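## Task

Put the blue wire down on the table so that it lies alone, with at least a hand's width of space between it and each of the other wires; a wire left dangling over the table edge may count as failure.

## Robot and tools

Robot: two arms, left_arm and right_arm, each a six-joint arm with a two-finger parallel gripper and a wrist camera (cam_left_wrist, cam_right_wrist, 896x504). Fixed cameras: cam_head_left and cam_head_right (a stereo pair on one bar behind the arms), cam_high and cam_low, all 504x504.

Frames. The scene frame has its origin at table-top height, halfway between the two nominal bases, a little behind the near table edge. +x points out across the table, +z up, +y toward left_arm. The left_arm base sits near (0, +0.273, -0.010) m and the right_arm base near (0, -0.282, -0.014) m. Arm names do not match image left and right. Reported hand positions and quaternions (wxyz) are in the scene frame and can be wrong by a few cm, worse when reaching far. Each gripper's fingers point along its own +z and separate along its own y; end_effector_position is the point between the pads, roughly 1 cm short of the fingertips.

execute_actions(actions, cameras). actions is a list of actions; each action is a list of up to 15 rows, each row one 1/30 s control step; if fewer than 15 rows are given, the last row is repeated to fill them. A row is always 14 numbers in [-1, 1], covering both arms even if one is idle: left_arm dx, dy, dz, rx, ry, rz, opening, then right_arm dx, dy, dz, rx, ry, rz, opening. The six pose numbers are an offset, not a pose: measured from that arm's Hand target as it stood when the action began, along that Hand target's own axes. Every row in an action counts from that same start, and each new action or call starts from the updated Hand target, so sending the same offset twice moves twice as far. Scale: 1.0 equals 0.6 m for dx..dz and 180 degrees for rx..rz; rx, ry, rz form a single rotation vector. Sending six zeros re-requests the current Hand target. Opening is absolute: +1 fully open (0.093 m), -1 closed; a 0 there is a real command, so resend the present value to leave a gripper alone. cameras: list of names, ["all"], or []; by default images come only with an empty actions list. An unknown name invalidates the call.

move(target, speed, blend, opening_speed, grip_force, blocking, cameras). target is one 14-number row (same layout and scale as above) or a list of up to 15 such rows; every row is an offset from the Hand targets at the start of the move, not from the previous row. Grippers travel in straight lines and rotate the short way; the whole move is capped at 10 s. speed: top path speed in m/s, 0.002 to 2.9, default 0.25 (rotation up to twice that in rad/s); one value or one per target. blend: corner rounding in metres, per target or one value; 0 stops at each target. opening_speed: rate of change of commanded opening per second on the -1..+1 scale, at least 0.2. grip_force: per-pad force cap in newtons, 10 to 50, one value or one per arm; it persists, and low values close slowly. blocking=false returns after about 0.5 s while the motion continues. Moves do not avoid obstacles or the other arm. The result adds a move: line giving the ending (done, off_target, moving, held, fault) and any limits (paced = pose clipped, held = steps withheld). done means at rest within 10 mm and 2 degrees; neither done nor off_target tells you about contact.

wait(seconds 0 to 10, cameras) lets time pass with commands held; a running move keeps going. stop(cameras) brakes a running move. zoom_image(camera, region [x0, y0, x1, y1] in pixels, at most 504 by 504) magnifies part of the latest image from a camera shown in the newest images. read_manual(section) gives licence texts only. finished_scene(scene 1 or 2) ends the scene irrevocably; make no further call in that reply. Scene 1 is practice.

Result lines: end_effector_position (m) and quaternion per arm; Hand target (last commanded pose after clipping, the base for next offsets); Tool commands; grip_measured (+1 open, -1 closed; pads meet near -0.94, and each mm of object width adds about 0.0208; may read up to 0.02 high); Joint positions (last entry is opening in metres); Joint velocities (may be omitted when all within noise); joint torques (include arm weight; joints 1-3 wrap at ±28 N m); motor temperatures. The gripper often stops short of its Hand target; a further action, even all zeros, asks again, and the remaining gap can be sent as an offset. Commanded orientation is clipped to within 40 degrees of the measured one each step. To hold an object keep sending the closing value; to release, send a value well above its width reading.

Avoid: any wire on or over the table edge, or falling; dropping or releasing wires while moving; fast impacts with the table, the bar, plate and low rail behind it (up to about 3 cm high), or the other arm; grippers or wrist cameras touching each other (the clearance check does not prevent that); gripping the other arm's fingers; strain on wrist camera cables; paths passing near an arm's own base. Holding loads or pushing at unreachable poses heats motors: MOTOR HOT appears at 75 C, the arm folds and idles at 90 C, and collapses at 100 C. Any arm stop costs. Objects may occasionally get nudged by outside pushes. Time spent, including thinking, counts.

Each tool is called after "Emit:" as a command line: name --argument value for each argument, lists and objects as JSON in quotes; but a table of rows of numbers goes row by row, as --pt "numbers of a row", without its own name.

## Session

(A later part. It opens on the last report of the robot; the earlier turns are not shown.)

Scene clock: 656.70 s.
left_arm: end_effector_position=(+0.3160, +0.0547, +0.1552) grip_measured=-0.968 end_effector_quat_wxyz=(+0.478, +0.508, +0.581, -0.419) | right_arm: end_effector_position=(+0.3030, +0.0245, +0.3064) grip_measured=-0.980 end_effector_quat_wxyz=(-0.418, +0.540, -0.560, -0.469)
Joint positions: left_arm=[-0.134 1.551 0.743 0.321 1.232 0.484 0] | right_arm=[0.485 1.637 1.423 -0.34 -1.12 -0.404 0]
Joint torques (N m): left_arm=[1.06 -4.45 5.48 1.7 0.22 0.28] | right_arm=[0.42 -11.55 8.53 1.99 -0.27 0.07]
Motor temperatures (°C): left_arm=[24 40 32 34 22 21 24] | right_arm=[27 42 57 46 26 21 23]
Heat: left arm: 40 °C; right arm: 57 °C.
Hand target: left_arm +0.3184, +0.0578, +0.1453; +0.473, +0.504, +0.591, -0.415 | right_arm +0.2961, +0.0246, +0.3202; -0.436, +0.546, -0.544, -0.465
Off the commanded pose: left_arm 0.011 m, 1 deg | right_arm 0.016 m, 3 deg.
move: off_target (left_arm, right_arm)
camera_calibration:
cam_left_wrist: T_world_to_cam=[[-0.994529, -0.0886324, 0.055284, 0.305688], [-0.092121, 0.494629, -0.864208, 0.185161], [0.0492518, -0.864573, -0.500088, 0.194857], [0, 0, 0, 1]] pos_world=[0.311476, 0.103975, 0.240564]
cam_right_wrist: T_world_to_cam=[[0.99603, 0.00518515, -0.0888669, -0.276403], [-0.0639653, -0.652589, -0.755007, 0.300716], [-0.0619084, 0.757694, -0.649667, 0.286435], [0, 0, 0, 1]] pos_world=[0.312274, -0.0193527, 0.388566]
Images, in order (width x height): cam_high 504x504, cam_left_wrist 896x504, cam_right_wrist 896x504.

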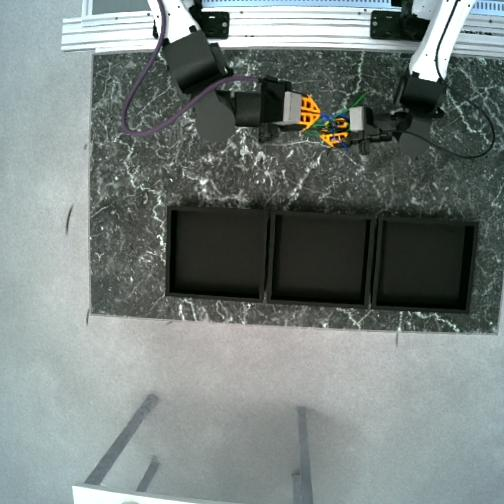

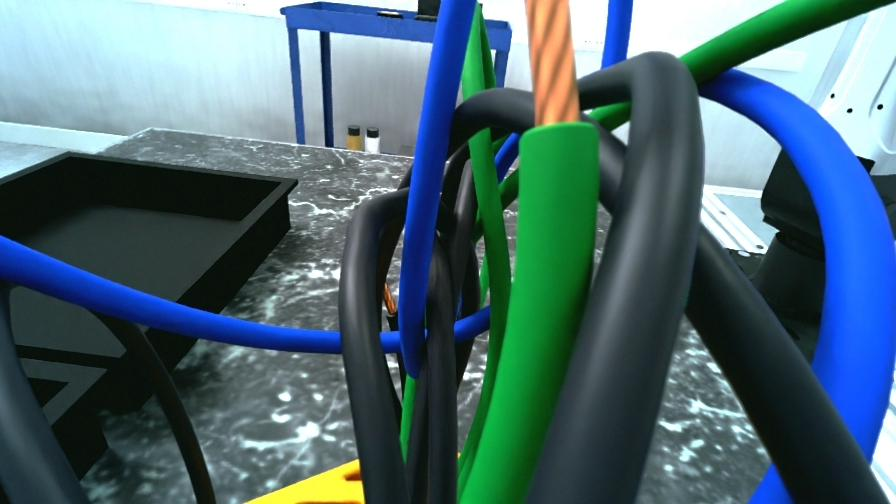

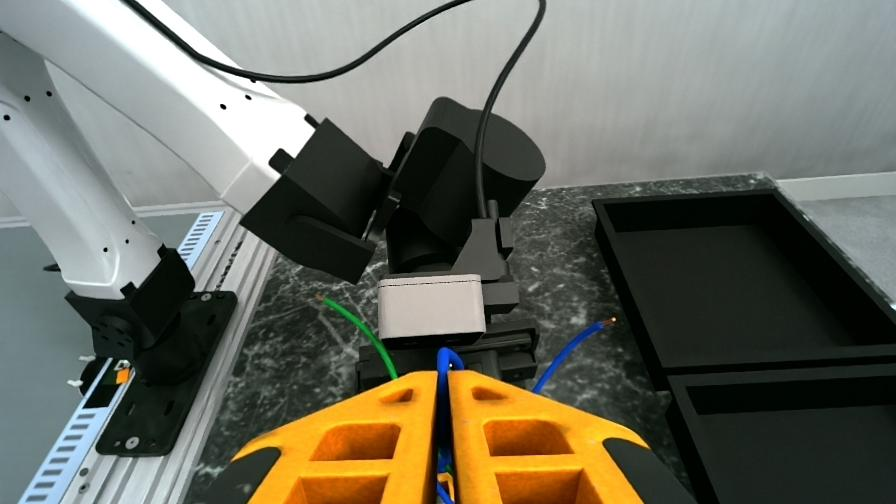

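Emit:
move --pt "0 0 0 0 0 0 -1.0 0.0491 -0.0015 0.0094 0 0 0 -1.0" --pt "0 0 0 0 0 0 -1.0 0.0491 -0.0015 0.0094 0 0 0 -0.3" --pt "0 0 0 0 0 0 -1.0 0.0491 -0.0015 -0.1206 0 0 0 -0.3" --speed '[0.08, 0.08, 0.1]' --cameras '["cam_left_wrist", "cam_right_wrist", "cam_high"]'

Scene clock: 674.23 s.
left_arm: end_effector_position=(+0.3161, +0.0548, +0.1548) grip_measured=-0.968 end_effector_quat_wxyz=(+0.478, +0.507, +0.582, -0.419) | right_arm: end_effector_position=(+0.2985, -0.0508, +0.2938) grip_measured=-0.301 end_effector_quat_wxyz=(-0.424, +0.538, -0.556, -0.470)
Joint positions: left_arm=[-0.134 1.551 0.743 0.318 1.23 0.484 0] | right_arm=[0.277 1.58 1.383 -0.676 -1.283 -0.756 0.031]
Joint torques (N m): left_arm=[1.06 -4.46 5.48 1.73 0.25 0.28] | right_arm=[-0.54 -8.02 11.73 1.2 -0.55 -0.19]
Motor temperatures (°C): left_arm=[23 40 33 35 22 21 25] | right_arm=[27 44 52 44 25 21 23]
Heat: left arm: 40 °C; right arm: 52 °C.
Hand target: left_arm +0.3184, +0.0578, +0.1453; +0.473, +0.504, +0.591, -0.415 | right_arm +0.2987, -0.0520, +0.3051; -0.436, +0.546, -0.544, -0.464
Off the commanded pose: left_arm 0.010 m, 1 deg | right_arm 0.011 m, 2 deg.
move: off_target (right_arm); target 2's new opening was sent with right_arm's hand 0.012 m and 2 deg from that target
camera_calibration:
cam_left_wrist: T_world_to_cam=[[-0.99424, -0.0906966, 0.057109, 0.305599], [-0.094815, 0.495841, -0.863222, 0.185308], [0.0499743, -0.863664, -0.501584, 0.194685], [0, 0, 0, 1]] pos_world=[0.311679, 0.103976, 0.240161]
cam_right_wrist: T_world_to_cam=[[0.996732, 0.00224189, -0.0807454, -0.275414], [-0.0603928, -0.643151, -0.763354, 0.243604], [-0.0536428, 0.765736, -0.640914, 0.330372], [0, 0, 0, 1]] pos_world=[0.306948, -0.0956863, 0.375458]
Images, in order (width x height): cam_high 504x504, cam_left_wrist 896x504, cam_right_wrist 896x504.

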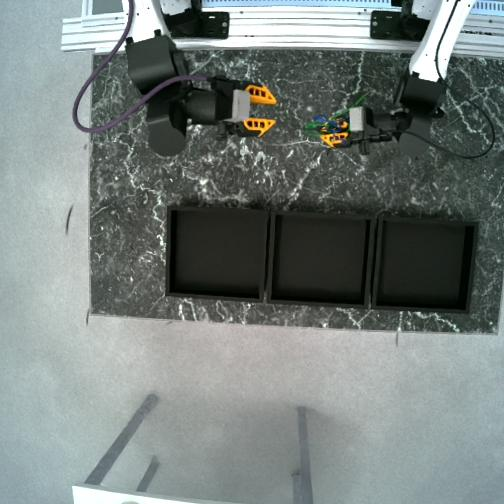

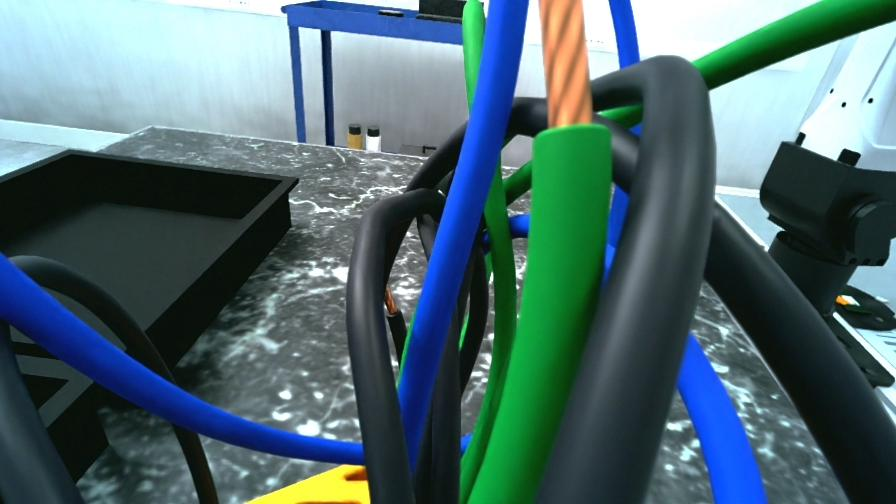

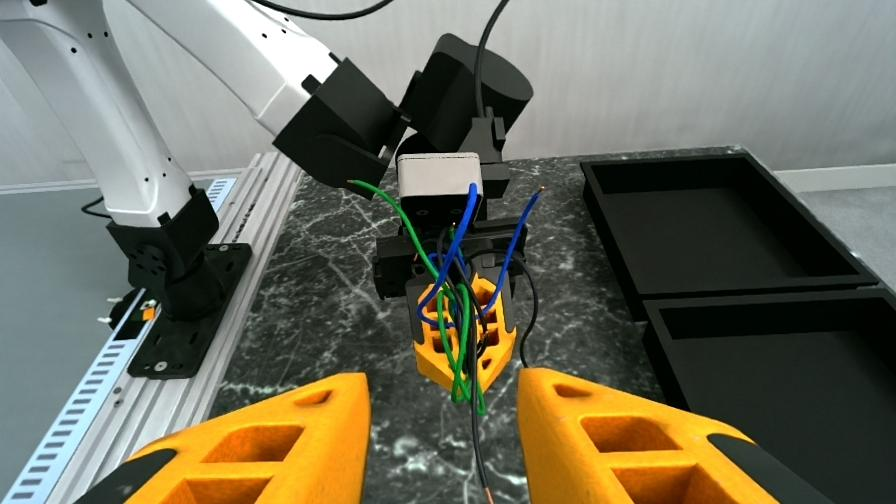

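Emit:
zoom_image --camera "cam_right_wrist" --region '[320, 160, 600, 440]'

Emit:
zoom_image --camera "cam_high" --region '[290, 85, 380, 175]'

Emit:
zoom_image --camera "cam_low" --region '[225, 160, 345, 250]'

Scaled by 1.800.

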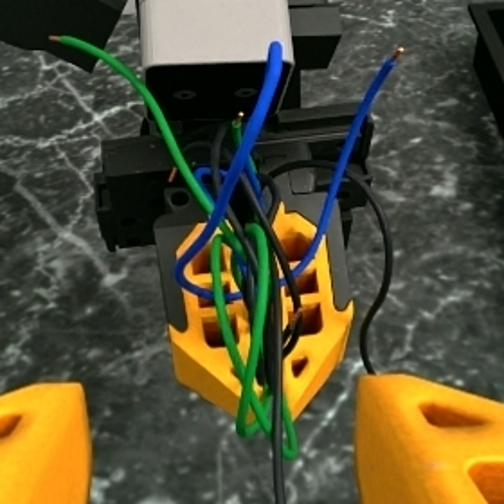

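Scaled by 5.600.

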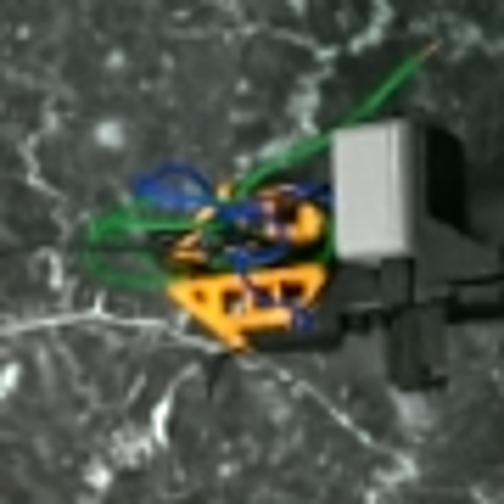

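This scene's latest camera images include none from cam_low. They are from: cam_high, cam_left_wrist, cam_right_wrist. cam_low's image comes with the result of a call that names it in "cameras".

Emit:
move --target '[0, 0, 0, 0, 0, 0, -1.0, 0.041, -0.0585, 0.0945, 0, 0, 0, -0.4]' --speed 0.12 --cameras '["cam_right_wrist", "cam_high"]'

Scene clock: 733.90 s.
left_arm: end_effector_position=(+0.3161, +0.0548, +0.1548) grip_measured=-0.968 end_effector_quat_wxyz=(+0.478, +0.507, +0.582, -0.419) | right_arm: end_effector_position=(+0.3279, -0.0033, +0.2765) grip_measured=-0.399 end_effector_quat_wxyz=(-0.437, +0.547, -0.541, -0.466)
Joint positions: left_arm=[-0.134 1.551 0.743 0.318 1.23 0.484 0] | right_arm=[0.384 1.693 1.365 -0.298 -1.216 -0.54 0.026]
Joint torques (N m): left_arm=[1.07 -4.46 5.49 1.73 0.25 0.28] | right_arm=[0.29 -7.69 8.21 1.83 -0.25 0.06]
Motor temperatures (°C): left_arm=[23 40 34 36 22 21 25] | right_arm=[26 40 49 39 24 21 23]
Heat: left arm: 40 °C; right arm: 49 °C.
Hand target: left_arm +0.3184, +0.0578, +0.1453; +0.473, +0.504, +0.591, -0.415 | right_arm +0.3312, +0.0000, +0.2691; -0.436, +0.546, -0.544, -0.465
Off the commanded pose: left_arm 0.010 m, 1 deg | right_arm 0.009 m, 0 deg.
move: done
camera_calibration:
cam_right_wrist: T_world_to_cam=[[0.999029, 0.0150158, -0.0414104, -0.317787], [-0.0226412, -0.631361, -0.775159, 0.253685], [-0.0377846, 0.775344, -0.630408, 0.276463], [0, 0, 0, 1]] pos_world=[0.333668, -0.0494149, 0.357771]
Images, in order (width x height): cam_high 504x504, cam_right_wrist 896x504.

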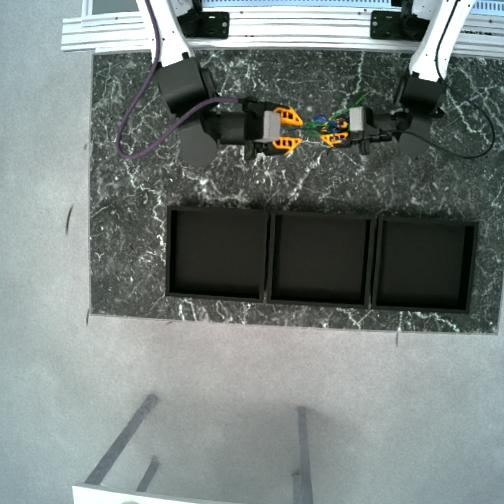

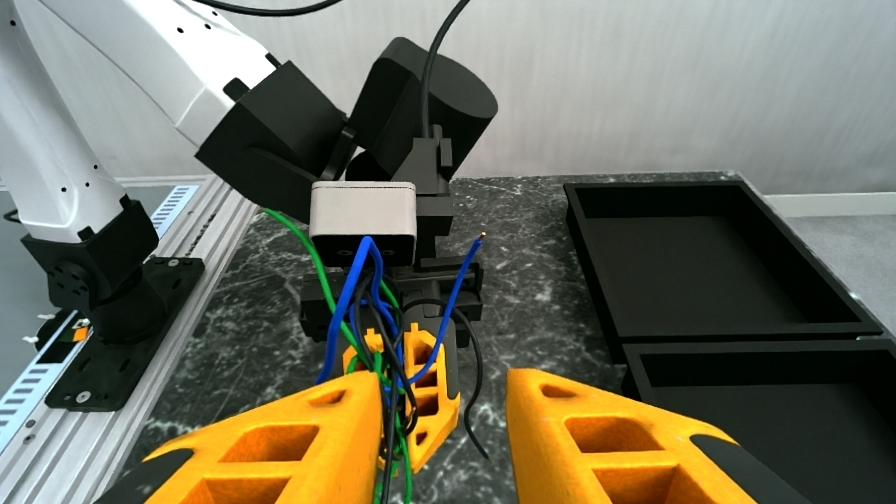

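Emit:
move --pt "0 0 0 0 0 0 -1.0 0.0013 -0.0117 0.1069 0 0 0 -0.4" --pt "0 0 0 0 0 0 -1.0 0.0013 -0.0117 0.1069 0 0 0 -1.0" --speed 0.1 --opening_speed 1.0 --cameras '["cam_left_wrist", "cam_right_wrist", "cam_high"]'

Scene clock: 768.30 s.
left_arm: end_effector_position=(+0.3161, +0.0548, +0.1548) grip_measured=-0.968 end_effector_quat_wxyz=(+0.478, +0.507, +0.582, -0.419) | right_arm: end_effector_position=(+0.3301, +0.0588, +0.2567) grip_measured=-0.983 end_effector_quat_wxyz=(-0.429, +0.547, -0.546, -0.469)
Joint positions: left_arm=[-0.134 1.551 0.743 0.318 1.23 0.484 0] | right_arm=[0.532 1.788 1.361 -0.049 -1.091 -0.358 0]
Joint torques (N m): left_arm=[1.06 -4.45 5.48 1.73 0.25 0.28] | right_arm=[0.14 -8.24 10.54 2.01 -0.15 0.06]
Heat: left arm: 40 °C; right arm: 45 °C.
Hand target: left_arm +0.3184, +0.0578, +0.1453; +0.473, +0.504, +0.591, -0.415 | right_arm +0.3361, +0.0630, +0.2560; -0.435, +0.546, -0.544, -0.465
Off the commanded pose: left_arm 0.010 m, 1 deg | right_arm 0.007 m, 1 deg.
move: done
camera_calibration:
cam_left_wrist: T_world_to_cam=[[-0.99424, -0.0906966, 0.057109, 0.305599], [-0.094815, 0.495841, -0.863222, 0.185308], [0.0499743, -0.863664, -0.501584, 0.194685], [0, 0, 0, 1]] pos_world=[0.311679, 0.103976, 0.240161]
cam_right_wrist: T_world_to_cam=[[0.998207, 0.0180087, -0.0570852, -0.317638], [-0.0324546, -0.6385, -0.768938, 0.279618], [-0.0502964, 0.769412, -0.63677, 0.222047], [0, 0, 0, 1]] pos_world=[0.337311, 0.0134107, 0.33827]
Images, in order (width x height): cam_high 504x504, cam_left_wrist 896x504, cam_right_wrist 896x504.

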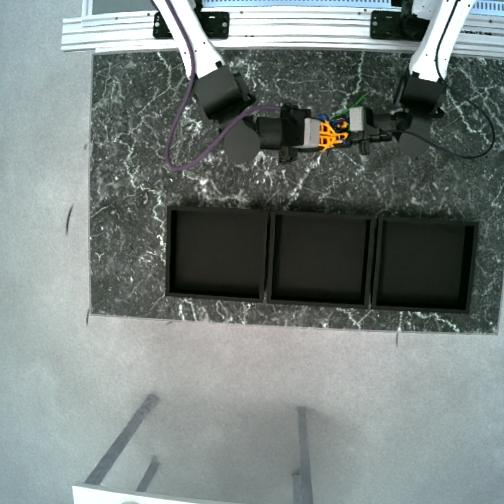

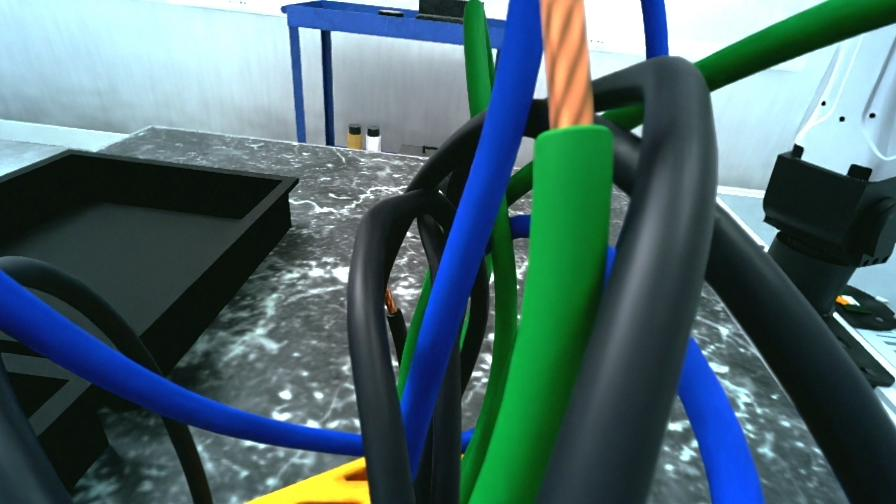

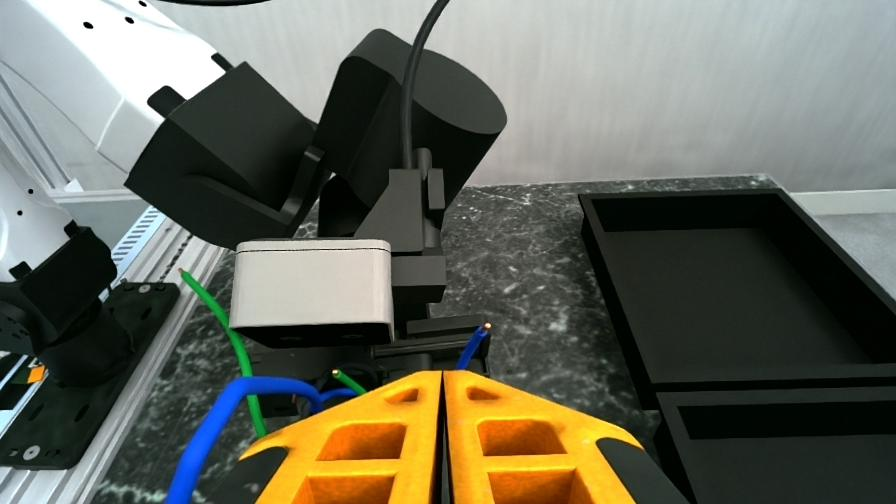

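Emit:
move --pt "0 0 0 0 0 0 -1.0 0 0 0 0 0 0 -0.3" --pt "0 0 0 0 0 0 -1.0 0.0205 -0.0085 0.0397 0 0 0 -0.3" --speed 0.06 --cameras '["cam_left_wrist", "cam_right_wrist", "cam_high"]'

Scene clock: 828.23 s.
left_arm: end_effector_position=(+0.3160, +0.0549, +0.1545) grip_measured=-0.968 end_effector_quat_wxyz=(+0.477, +0.507, +0.583, -0.419) | right_arm: end_effector_position=(+0.3353, +0.0783, +0.2419) grip_measured=-0.301 end_effector_quat_wxyz=(-0.431, +0.547, -0.545, -0.468)
Joint positions: left_arm=[-0.134 1.551 0.743 0.316 1.23 0.485 0] | right_arm=[0.569 1.847 1.361 0.046 -1.056 -0.322 0.031]
Joint torques (N m): left_arm=[1.06 -4.46 5.49 1.75 0.25 0.28] | right_arm=[0.4 -8.5 10.48 2.02 -0.11 0.06]
Motor temperatures (°C): left_arm=[23 40 34 37 22 21 26] | right_arm=[26 40 43 41 23 21 23]
Heat: left arm: 40 °C; right arm: 43 °C.
Hand target: left_arm +0.3183, +0.0578, +0.1453; +0.473, +0.504, +0.591, -0.415 | right_arm +0.3402, +0.0841, +0.2393; -0.436, +0.546, -0.544, -0.464
Off the commanded pose: left_arm 0.010 m, 1 deg | right_arm 0.008 m, 1 deg.
move: done
camera_calibration:
cam_left_wrist: T_world_to_cam=[[-0.994153, -0.0906977, 0.0585998, 0.305226], [-0.0961288, 0.496173, -0.862886, 0.185429], [0.0491861, -0.863473, -0.501991, 0.194907], [0, 0, 0, 1]] pos_world=[0.31168, 0.103976, 0.239959]
cam_right_wrist: T_world_to_cam=[[0.998493, 0.016116, -0.052463, -0.325044], [-0.0302133, -0.636616, -0.770589, 0.280338], [-0.0458176, 0.771013, -0.63517, 0.19585], [0, 0, 0, 1]] pos_world=[0.341997, 0.032703, 0.323371]
Images, in order (width x height): cam_high 504x504, cam_left_wrist 896x504, cam_right_wrist 896x504.

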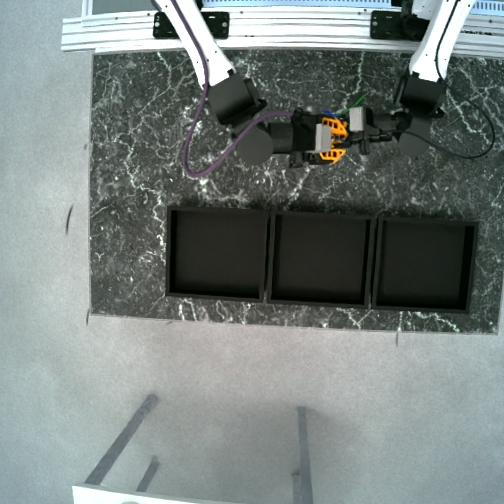

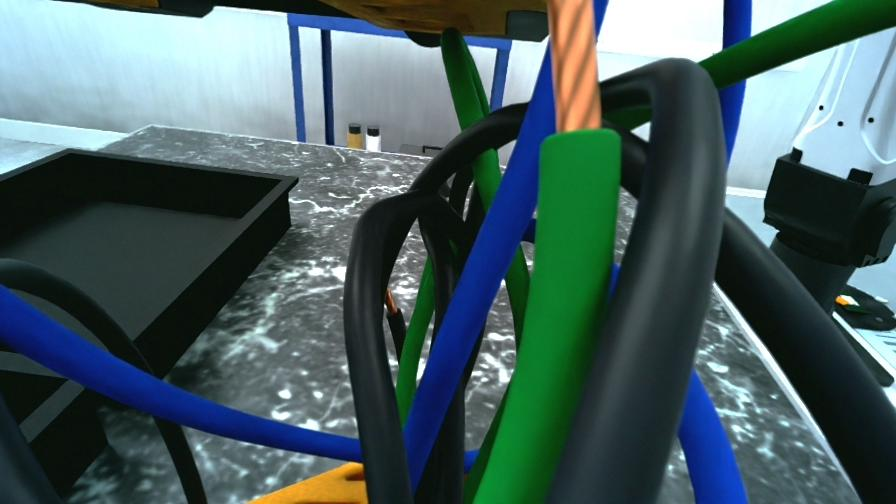

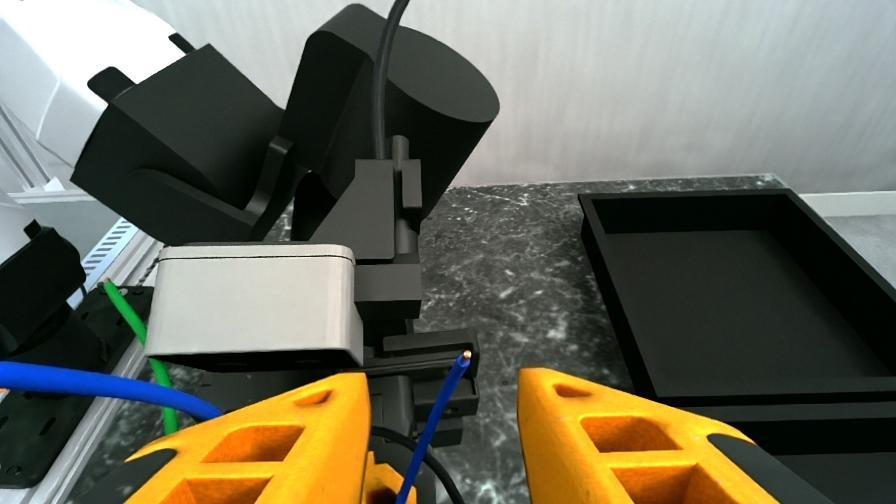

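Emit:
move --target '[0, 0, 0, 0, 0, 0, -1.0, 0, 0, 0, 0, 0, 0, -1.0]' --opening_speed 1.0 --cameras '["cam_left_wrist", "cam_right_wrist"]'

Scene clock: 836.20 s.
left_arm: end_effector_position=(+0.3160, +0.0549, +0.1545) grip_measured=-0.968 end_effector_quat_wxyz=(+0.477, +0.507, +0.583, -0.419) | right_arm: end_effector_position=(+0.3354, +0.0783, +0.2419) grip_measured=-0.983 end_effector_quat_wxyz=(-0.432, +0.546, -0.545, -0.467)
Joint positions: left_arm=[-0.134 1.551 0.743 0.316 1.23 0.485 0] | right_arm=[0.569 1.847 1.361 0.046 -1.056 -0.322 0]
Joint torques (N m): left_arm=[1.06 -4.45 5.49 1.75 0.25 0.28] | right_arm=[0.43 -8.49 10.5 2.03 -0.11 0.06]
Heat: left arm: 40 °C; right arm: 43 °C.
Hand target: left_arm +0.3183, +0.0578, +0.1453; +0.473, +0.504, +0.591, -0.415 | right_arm +0.3402, +0.0841, +0.2393; -0.436, +0.546, -0.544, -0.464
Off the commanded pose: left_arm 0.010 m, 1 deg | right_arm 0.008 m, 1 deg.
move: done
camera_calibration:
cam_left_wrist: T_world_to_cam=[[-0.994153, -0.0906977, 0.0585998, 0.305226], [-0.0961288, 0.496173, -0.862886, 0.185429], [0.0491861, -0.863473, -0.501991, 0.194907], [0, 0, 0, 1]] pos_world=[0.31168, 0.103976, 0.239959]
cam_right_wrist: T_world_to_cam=[[0.998497, 0.0156977, -0.0525011, -0.325119], [-0.0305151, -0.636505, -0.770668, 0.280466], [-0.0455149, 0.771113, -0.63507, 0.195716], [0, 0, 0, 1]] pos_world=[0.342097, 0.0327023, 0.323371]
Images, in order (width x height): cam_left_wrist 896x504, cam_right_wrist 896x504.

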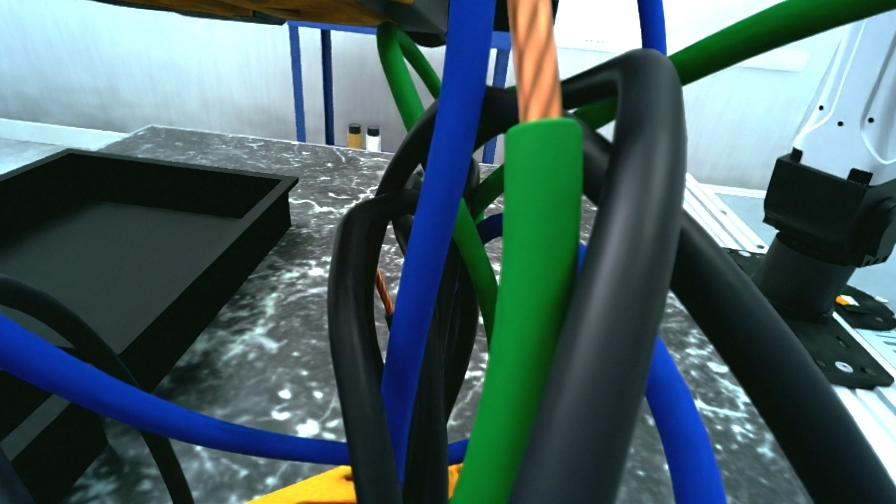

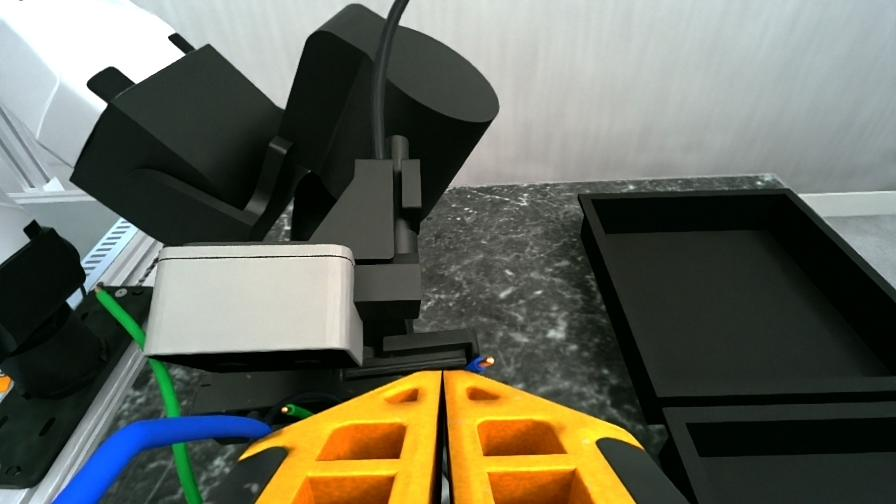

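Emit:
zoom_image --camera "cam_right_wrist" --region '[380, 320, 560, 504]'

Scaled by 2.739.

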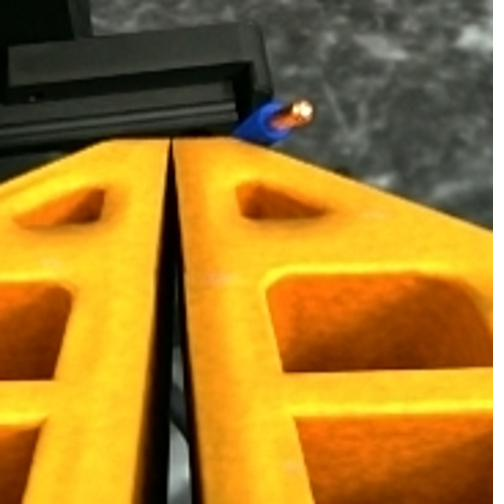

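Emit:
move --pt "0 0 0 0 0 0 -1.0 0.0306 -0.0123 -0.0364 0 0 0 -1.0" --pt "0 0 0 0 0 0 -1.0 0.0306 -0.0123 -0.0364 0 0 0 -0.25" --pt "0 0 0 0 0 0 -1.0 0.0306 -0.0123 0.0153 0 0 0 -0.25" --speed 0.06 --cameras '["cam_left_wrist", "cam_right_wrist"]'

Scene clock: 892.73 s.
left_arm: end_effector_position=(+0.3172, +0.0564, +0.1531) grip_measured=-0.969 end_effector_quat_wxyz=(+0.476, +0.504, +0.588, -0.418) | right_arm: end_effector_position=(+0.3404, +0.0822, +0.2224) grip_measured=-0.251 end_effector_quat_wxyz=(-0.431, +0.546, -0.543, -0.470)
Joint positions: left_arm=[-0.13 1.551 0.743 0.308 1.223 0.485 0] | right_arm=[0.57 1.891 1.334 0.122 -1.061 -0.315 0.033]
Joint torques (N m): left_arm=[0.66 -4.44 5.52 1.84 0.32 0.27] | right_arm=[0.66 -8.25 11.32 1.96 -0.03 0.03]
Heat: left arm: 40 °C; right arm: 44 °C.
Hand target: left_arm +0.3183, +0.0577, +0.1453; +0.473, +0.504, +0.591, -0.415 | right_arm +0.3467, +0.0899, +0.2193; -0.436, +0.546, -0.544, -0.465
Off the commanded pose: left_arm 0.008 m, 1 deg | right_arm 0.010 m, 1 deg.
move: done
camera_calibration:
cam_left_wrist: T_world_to_cam=[[-0.992863, -0.100078, 0.0648671, 0.305787], [-0.1065, 0.499209, -0.859912, 0.186181], [0.0536757, -0.860683, -0.506305, 0.19452], [0, 0, 0, 1]] pos_world=[0.312992, 0.10508, 0.23875]
cam_right_wrist: T_world_to_cam=[[0.998263, 0.0200568, -0.0553996, -0.330811], [-0.0301587, -0.633807, -0.772903, 0.268188], [-0.0506146, 0.773231, -0.632101, 0.181469], [0, 0, 0, 1]] pos_world=[0.34751, 0.036297, 0.303663]
Images, in order (width x height): cam_left_wrist 896x504, cam_right_wrist 896x504.

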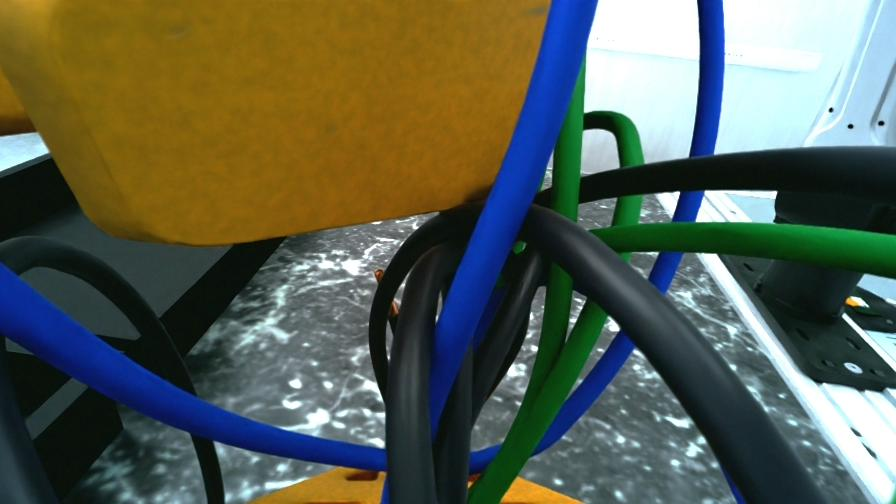

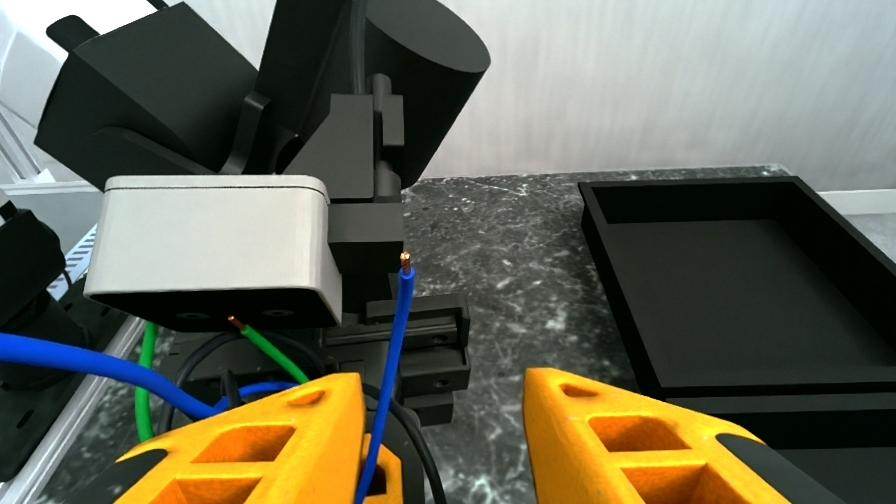

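Emit:
zoom_image --camera "cam_right_wrist" --region '[300, 320, 480, 504]'

Scaled by 2.739.

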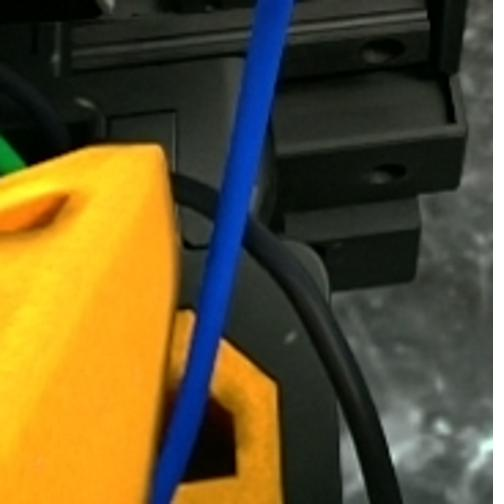

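Emit:
move --target '[0, 0, 0, 0, 0, 0, -1.0, 0, 0, 0, 0, 0, 0, -1.0]' --opening_speed 0.7 --cameras '["cam_left_wrist", "cam_right_wrist"]'

Scene clock: 924.43 s.
left_arm: end_effector_position=(+0.3173, +0.0562, +0.1530) grip_measured=-0.969 end_effector_quat_wxyz=(+0.476, +0.504, +0.588, -0.417) | right_arm: end_effector_position=(+0.3415, +0.0837, +0.2189) grip_measured=-0.983 end_effector_quat_wxyz=(-0.429, +0.545, -0.547, -0.469)
Joint positions: left_arm=[-0.131 1.551 0.743 0.308 1.222 0.485 0] | right_arm=[0.573 1.898 1.334 0.123 -1.052 -0.315 0]
Joint torques (N m): left_arm=[0.75 -4.44 5.53 1.85 0.33 0.27] | right_arm=[0.42 -8.87 11.4 1.97 -0.11 0.02]
Heat: left arm: 40 °C; right arm: 44 °C.
Hand target: left_arm +0.3183, +0.0577, +0.1453; +0.473, +0.504, +0.591, -0.415 | right_arm +0.3467, +0.0899, +0.2194; -0.436, +0.546, -0.544, -0.464
Off the commanded pose: left_arm 0.008 m, 1 deg | right_arm 0.008 m, 1 deg.
move: done
camera_calibration:
cam_left_wrist: T_world_to_cam=[[-0.992787, -0.100977, 0.0646288, 0.305892], [-0.106796, 0.499917, -0.859463, 0.186156], [0.0544769, -0.860167, -0.507095, 0.194095], [0, 0, 0, 1]] pos_world=[0.312993, 0.10478, 0.238649]
cam_right_wrist: T_world_to_cam=[[0.998126, 0.0146007, -0.0594276, -0.330667], [-0.0364459, -0.63827, -0.768949, 0.268059], [-0.049158, 0.769674, -0.636541, 0.178926], [0, 0, 0, 1]] pos_world=[0.348612, 0.0382072, 0.300368]
Images, in order (width x height): cam_left_wrist 896x504, cam_right_wrist 896x504.

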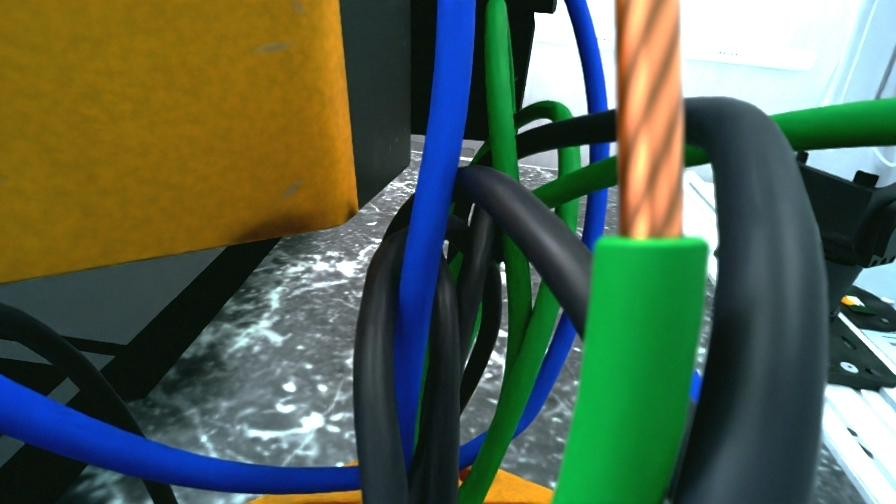

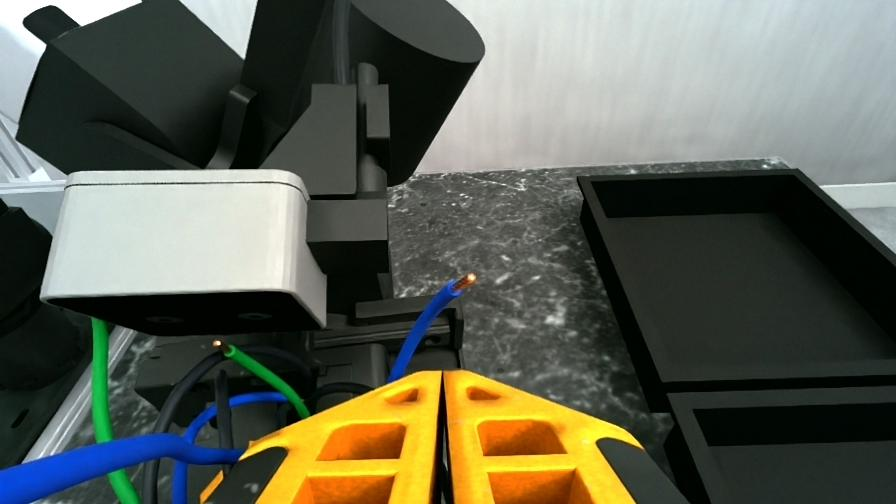

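Emit:
wait --seconds 0.1 --cameras '["cam_high", "cam_low", "cam_head_left", "cam_head_right", "cam_right_wrist", "cam_left_wrist"]'

Emit:
zoom_image --camera "cam_high" --region '[300, 95, 390, 175]'

Emit:
zoom_image --camera "cam_head_left" --region '[100, 260, 240, 370]'

Emit:
zoom_image --camera "cam_head_right" --region '[120, 260, 260, 370]'

Emit:
zoom_image --camera "cam_low" --region '[225, 160, 345, 250]'

Scene clock: 961.17 s.
left_arm: end_effector_position=(+0.3173, +0.0562, +0.1530) grip_measured=-0.969 end_effector_quat_wxyz=(+0.476, +0.504, +0.588, -0.417) | right_arm: end_effector_position=(+0.3415, +0.0837, +0.2189) grip_measured=-0.983 end_effector_quat_wxyz=(-0.429, +0.545, -0.547, -0.469)
Joint positions: left_arm=[-0.131 1.551 0.743 0.308 1.222 0.485 0] | right_arm=[0.573 1.898 1.334 0.123 -1.052 -0.315 0]
Joint torques (N m): left_arm=[0.73 -4.44 5.52 1.85 0.33 0.27] | right_arm=[0.43 -8.87 11.38 1.97 -0.11 0.03]
Heat: left arm: 40 °C; right arm: 44 °C.
Hand target: left_arm +0.3183, +0.0577, +0.1453; +0.473, +0.504, +0.591, -0.415 | right_arm +0.3467, +0.0899, +0.2194; -0.436, +0.546, -0.544, -0.464
Tool commands: left_gripper/opening=-1.0 right_gripper/opening=-1.0
Off the commanded pose: left_arm 0.008 m, 1 deg | right_arm 0.008 m, 1 deg.
wait: 0.10 s; at rest from the start
camera_calibration:
cam_left_wrist: T_world_to_cam=[[-0.992787, -0.100977, 0.0646288, 0.305892], [-0.106796, 0.499917, -0.859463, 0.186156], [0.0544769, -0.860167, -0.507095, 0.194095], [0, 0, 0, 1]] pos_world=[0.312993, 0.10478, 0.238649]
cam_right_wrist: T_world_to_cam=[[0.998126, 0.0146007, -0.0594276, -0.330667], [-0.0364459, -0.63827, -0.768949, 0.268059], [-0.049158, 0.769674, -0.636541, 0.178926], [0, 0, 0, 1]] pos_world=[0.348612, 0.0382072, 0.300368]

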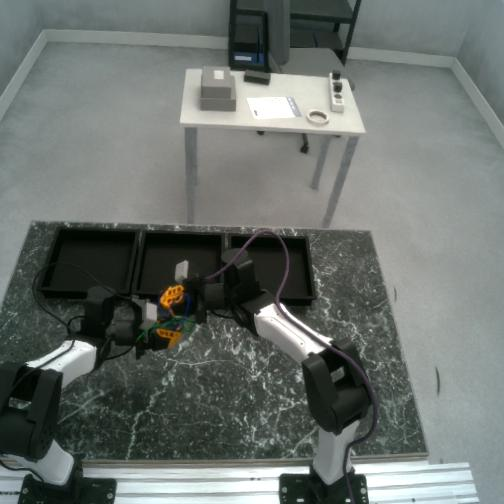

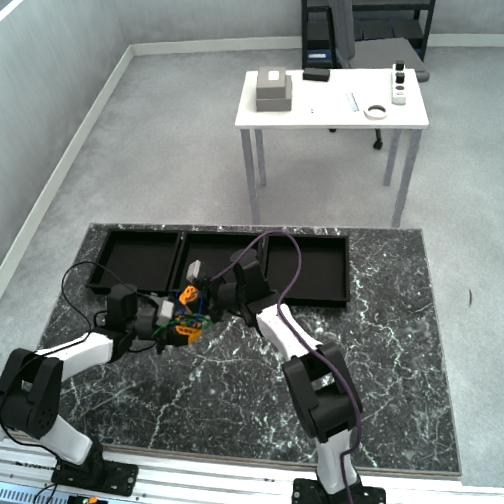

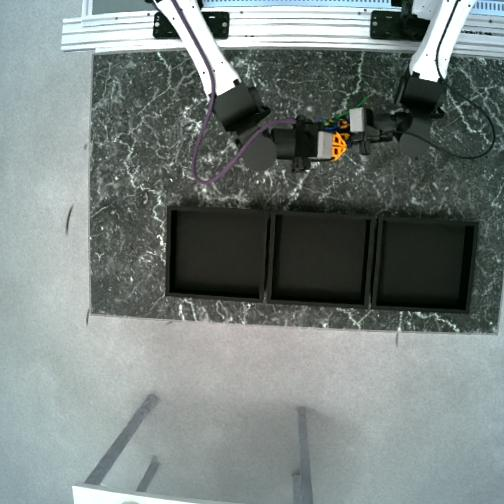

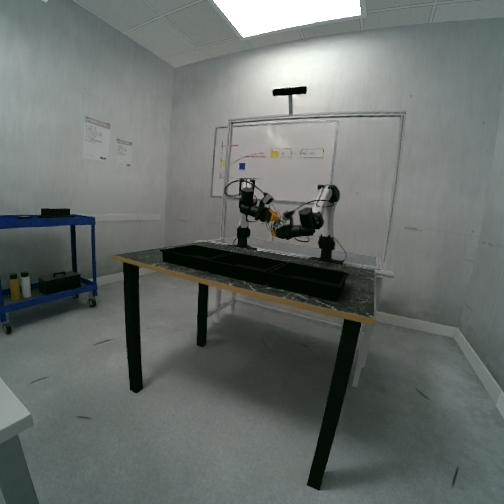

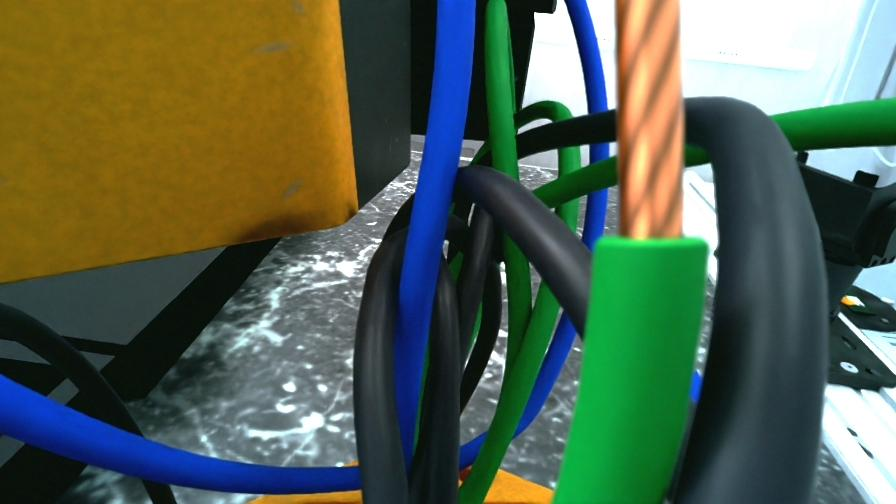

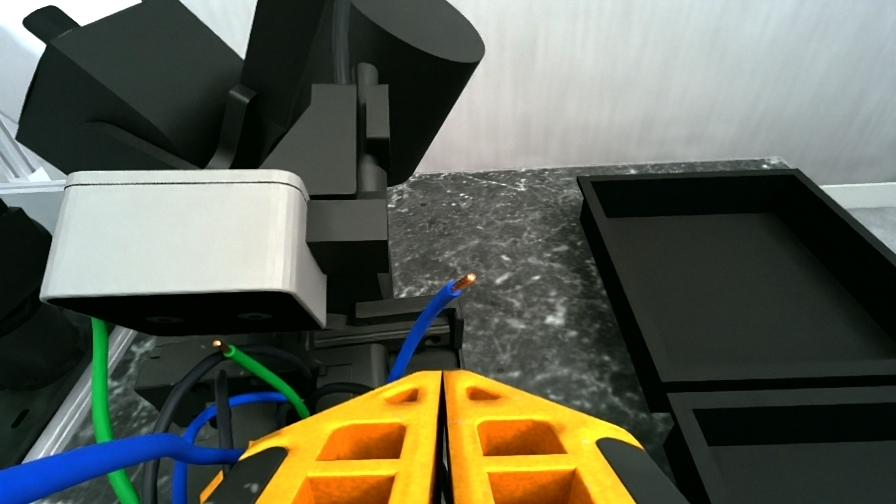

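Scaled by 5.600.

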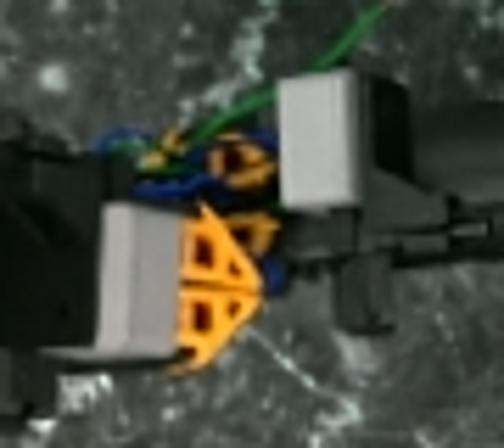

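Scaled by 3.600.

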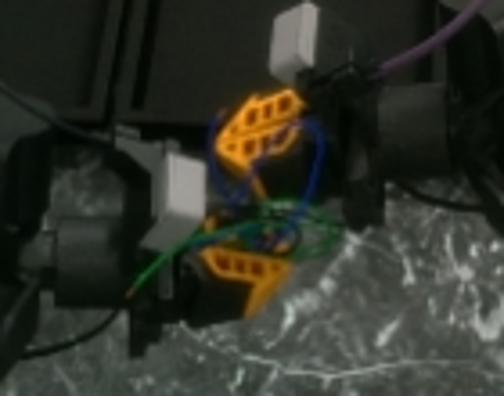

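Scaled by 3.600.

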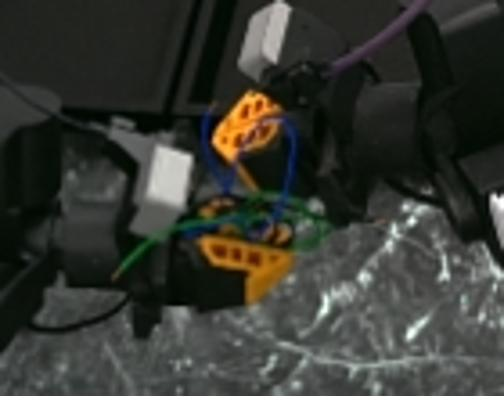

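Scaled by 4.200.

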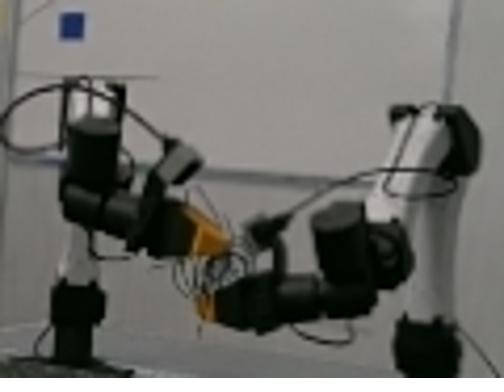

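Emit:
move --pt "0 0 0 0 0 0 -1.0 -0.0097 -0.0015 -0.0217 0 0 0 -1.0" --pt "0 0 0 0 0 0 -1.0 -0.0097 -0.0015 -0.0217 0 0 0 -0.4" --pt "0 0 0 0 0 0 -1.0 -0.0097 -0.0015 0.024 0 0 0 -0.4" --speed 0.06 --cameras '["cam_left_wrist", "cam_right_wrist"]'

Scene clock: 1021.93 s.
left_arm: end_effector_position=(+0.3175, +0.0566, +0.1530) grip_measured=-0.969 end_effector_quat_wxyz=(+0.477, +0.504, +0.588, -0.416) | right_arm: end_effector_position=(+0.3451, +0.0951, +0.2221) grip_measured=-0.401 end_effector_quat_wxyz=(-0.432, +0.543, -0.549, -0.464)
Joint positions: left_arm=[-0.13 1.551 0.743 0.308 1.222 0.487 0] | right_arm=[0.594 1.92 1.373 0.126 -1.021 -0.296 0.026]
Joint torques (N m): left_arm=[0.62 -4.44 5.52 1.84 0.33 0.25] | right_arm=[1.1 -8.72 11.78 2 -0.14 0.07]
Heat: left arm: 40 °C; right arm: 44 °C.
Hand target: left_arm +0.3183, +0.0577, +0.1453; +0.473, +0.504, +0.591, -0.415 | right_arm +0.3474, +0.1051, +0.2222; -0.436, +0.546, -0.544, -0.464
Off the commanded pose: left_arm 0.008 m, 1 deg | right_arm 0.010 m, 1 deg.
move: done; target 2's new opening was sent with right_arm's hand 0.012 m and 2 deg from that target
camera_calibration:
cam_left_wrist: T_world_to_cam=[[-0.992823, -0.101831, 0.0627137, 0.30658], [-0.105583, 0.500046, -0.859538, 0.185641], [0.0561678, -0.859991, -0.507209, 0.193828], [0, 0, 0, 1]] pos_world=[0.313093, 0.10508, 0.23865]
cam_right_wrist: T_world_to_cam=[[0.99847, 0.00357476, -0.0551787, -0.334265], [-0.0401445, -0.639376, -0.767846, 0.2792], [-0.0380248, 0.768886, -0.638254, 0.168954], [0, 0, 0, 1]] pos_world=[0.351387, 0.0498023, 0.303774]
Images, in order (width x height): cam_left_wrist 896x504, cam_right_wrist 896x504.

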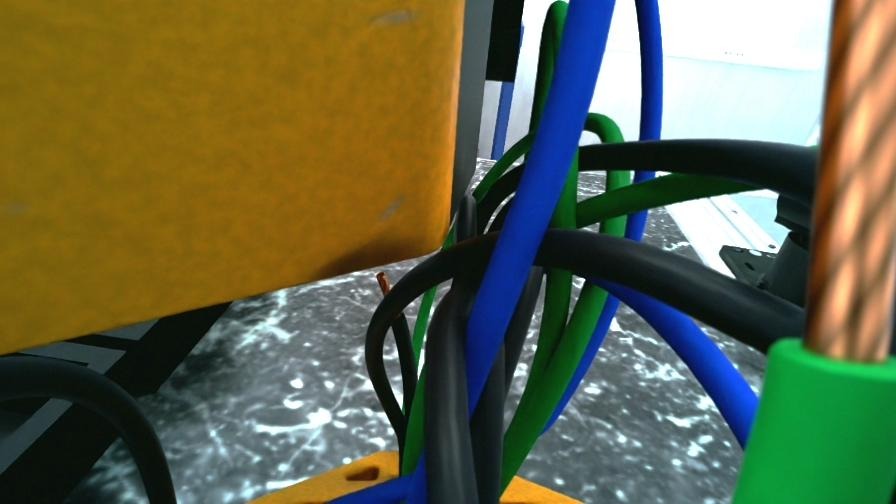

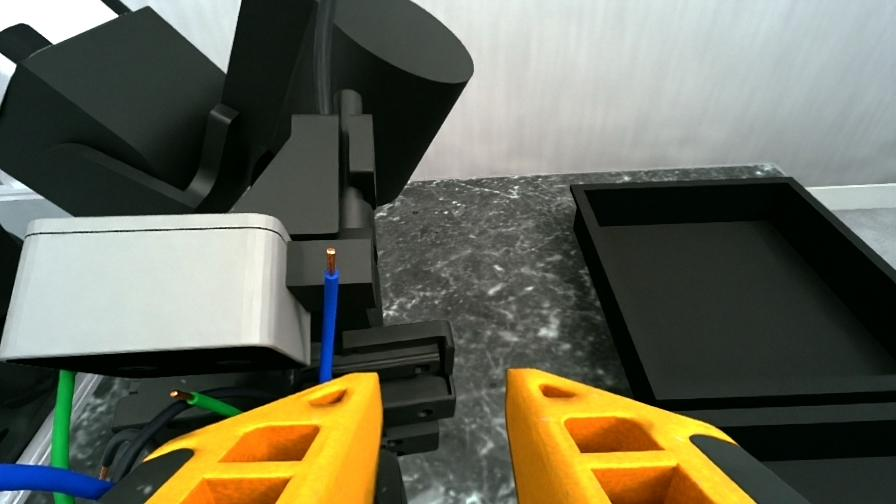

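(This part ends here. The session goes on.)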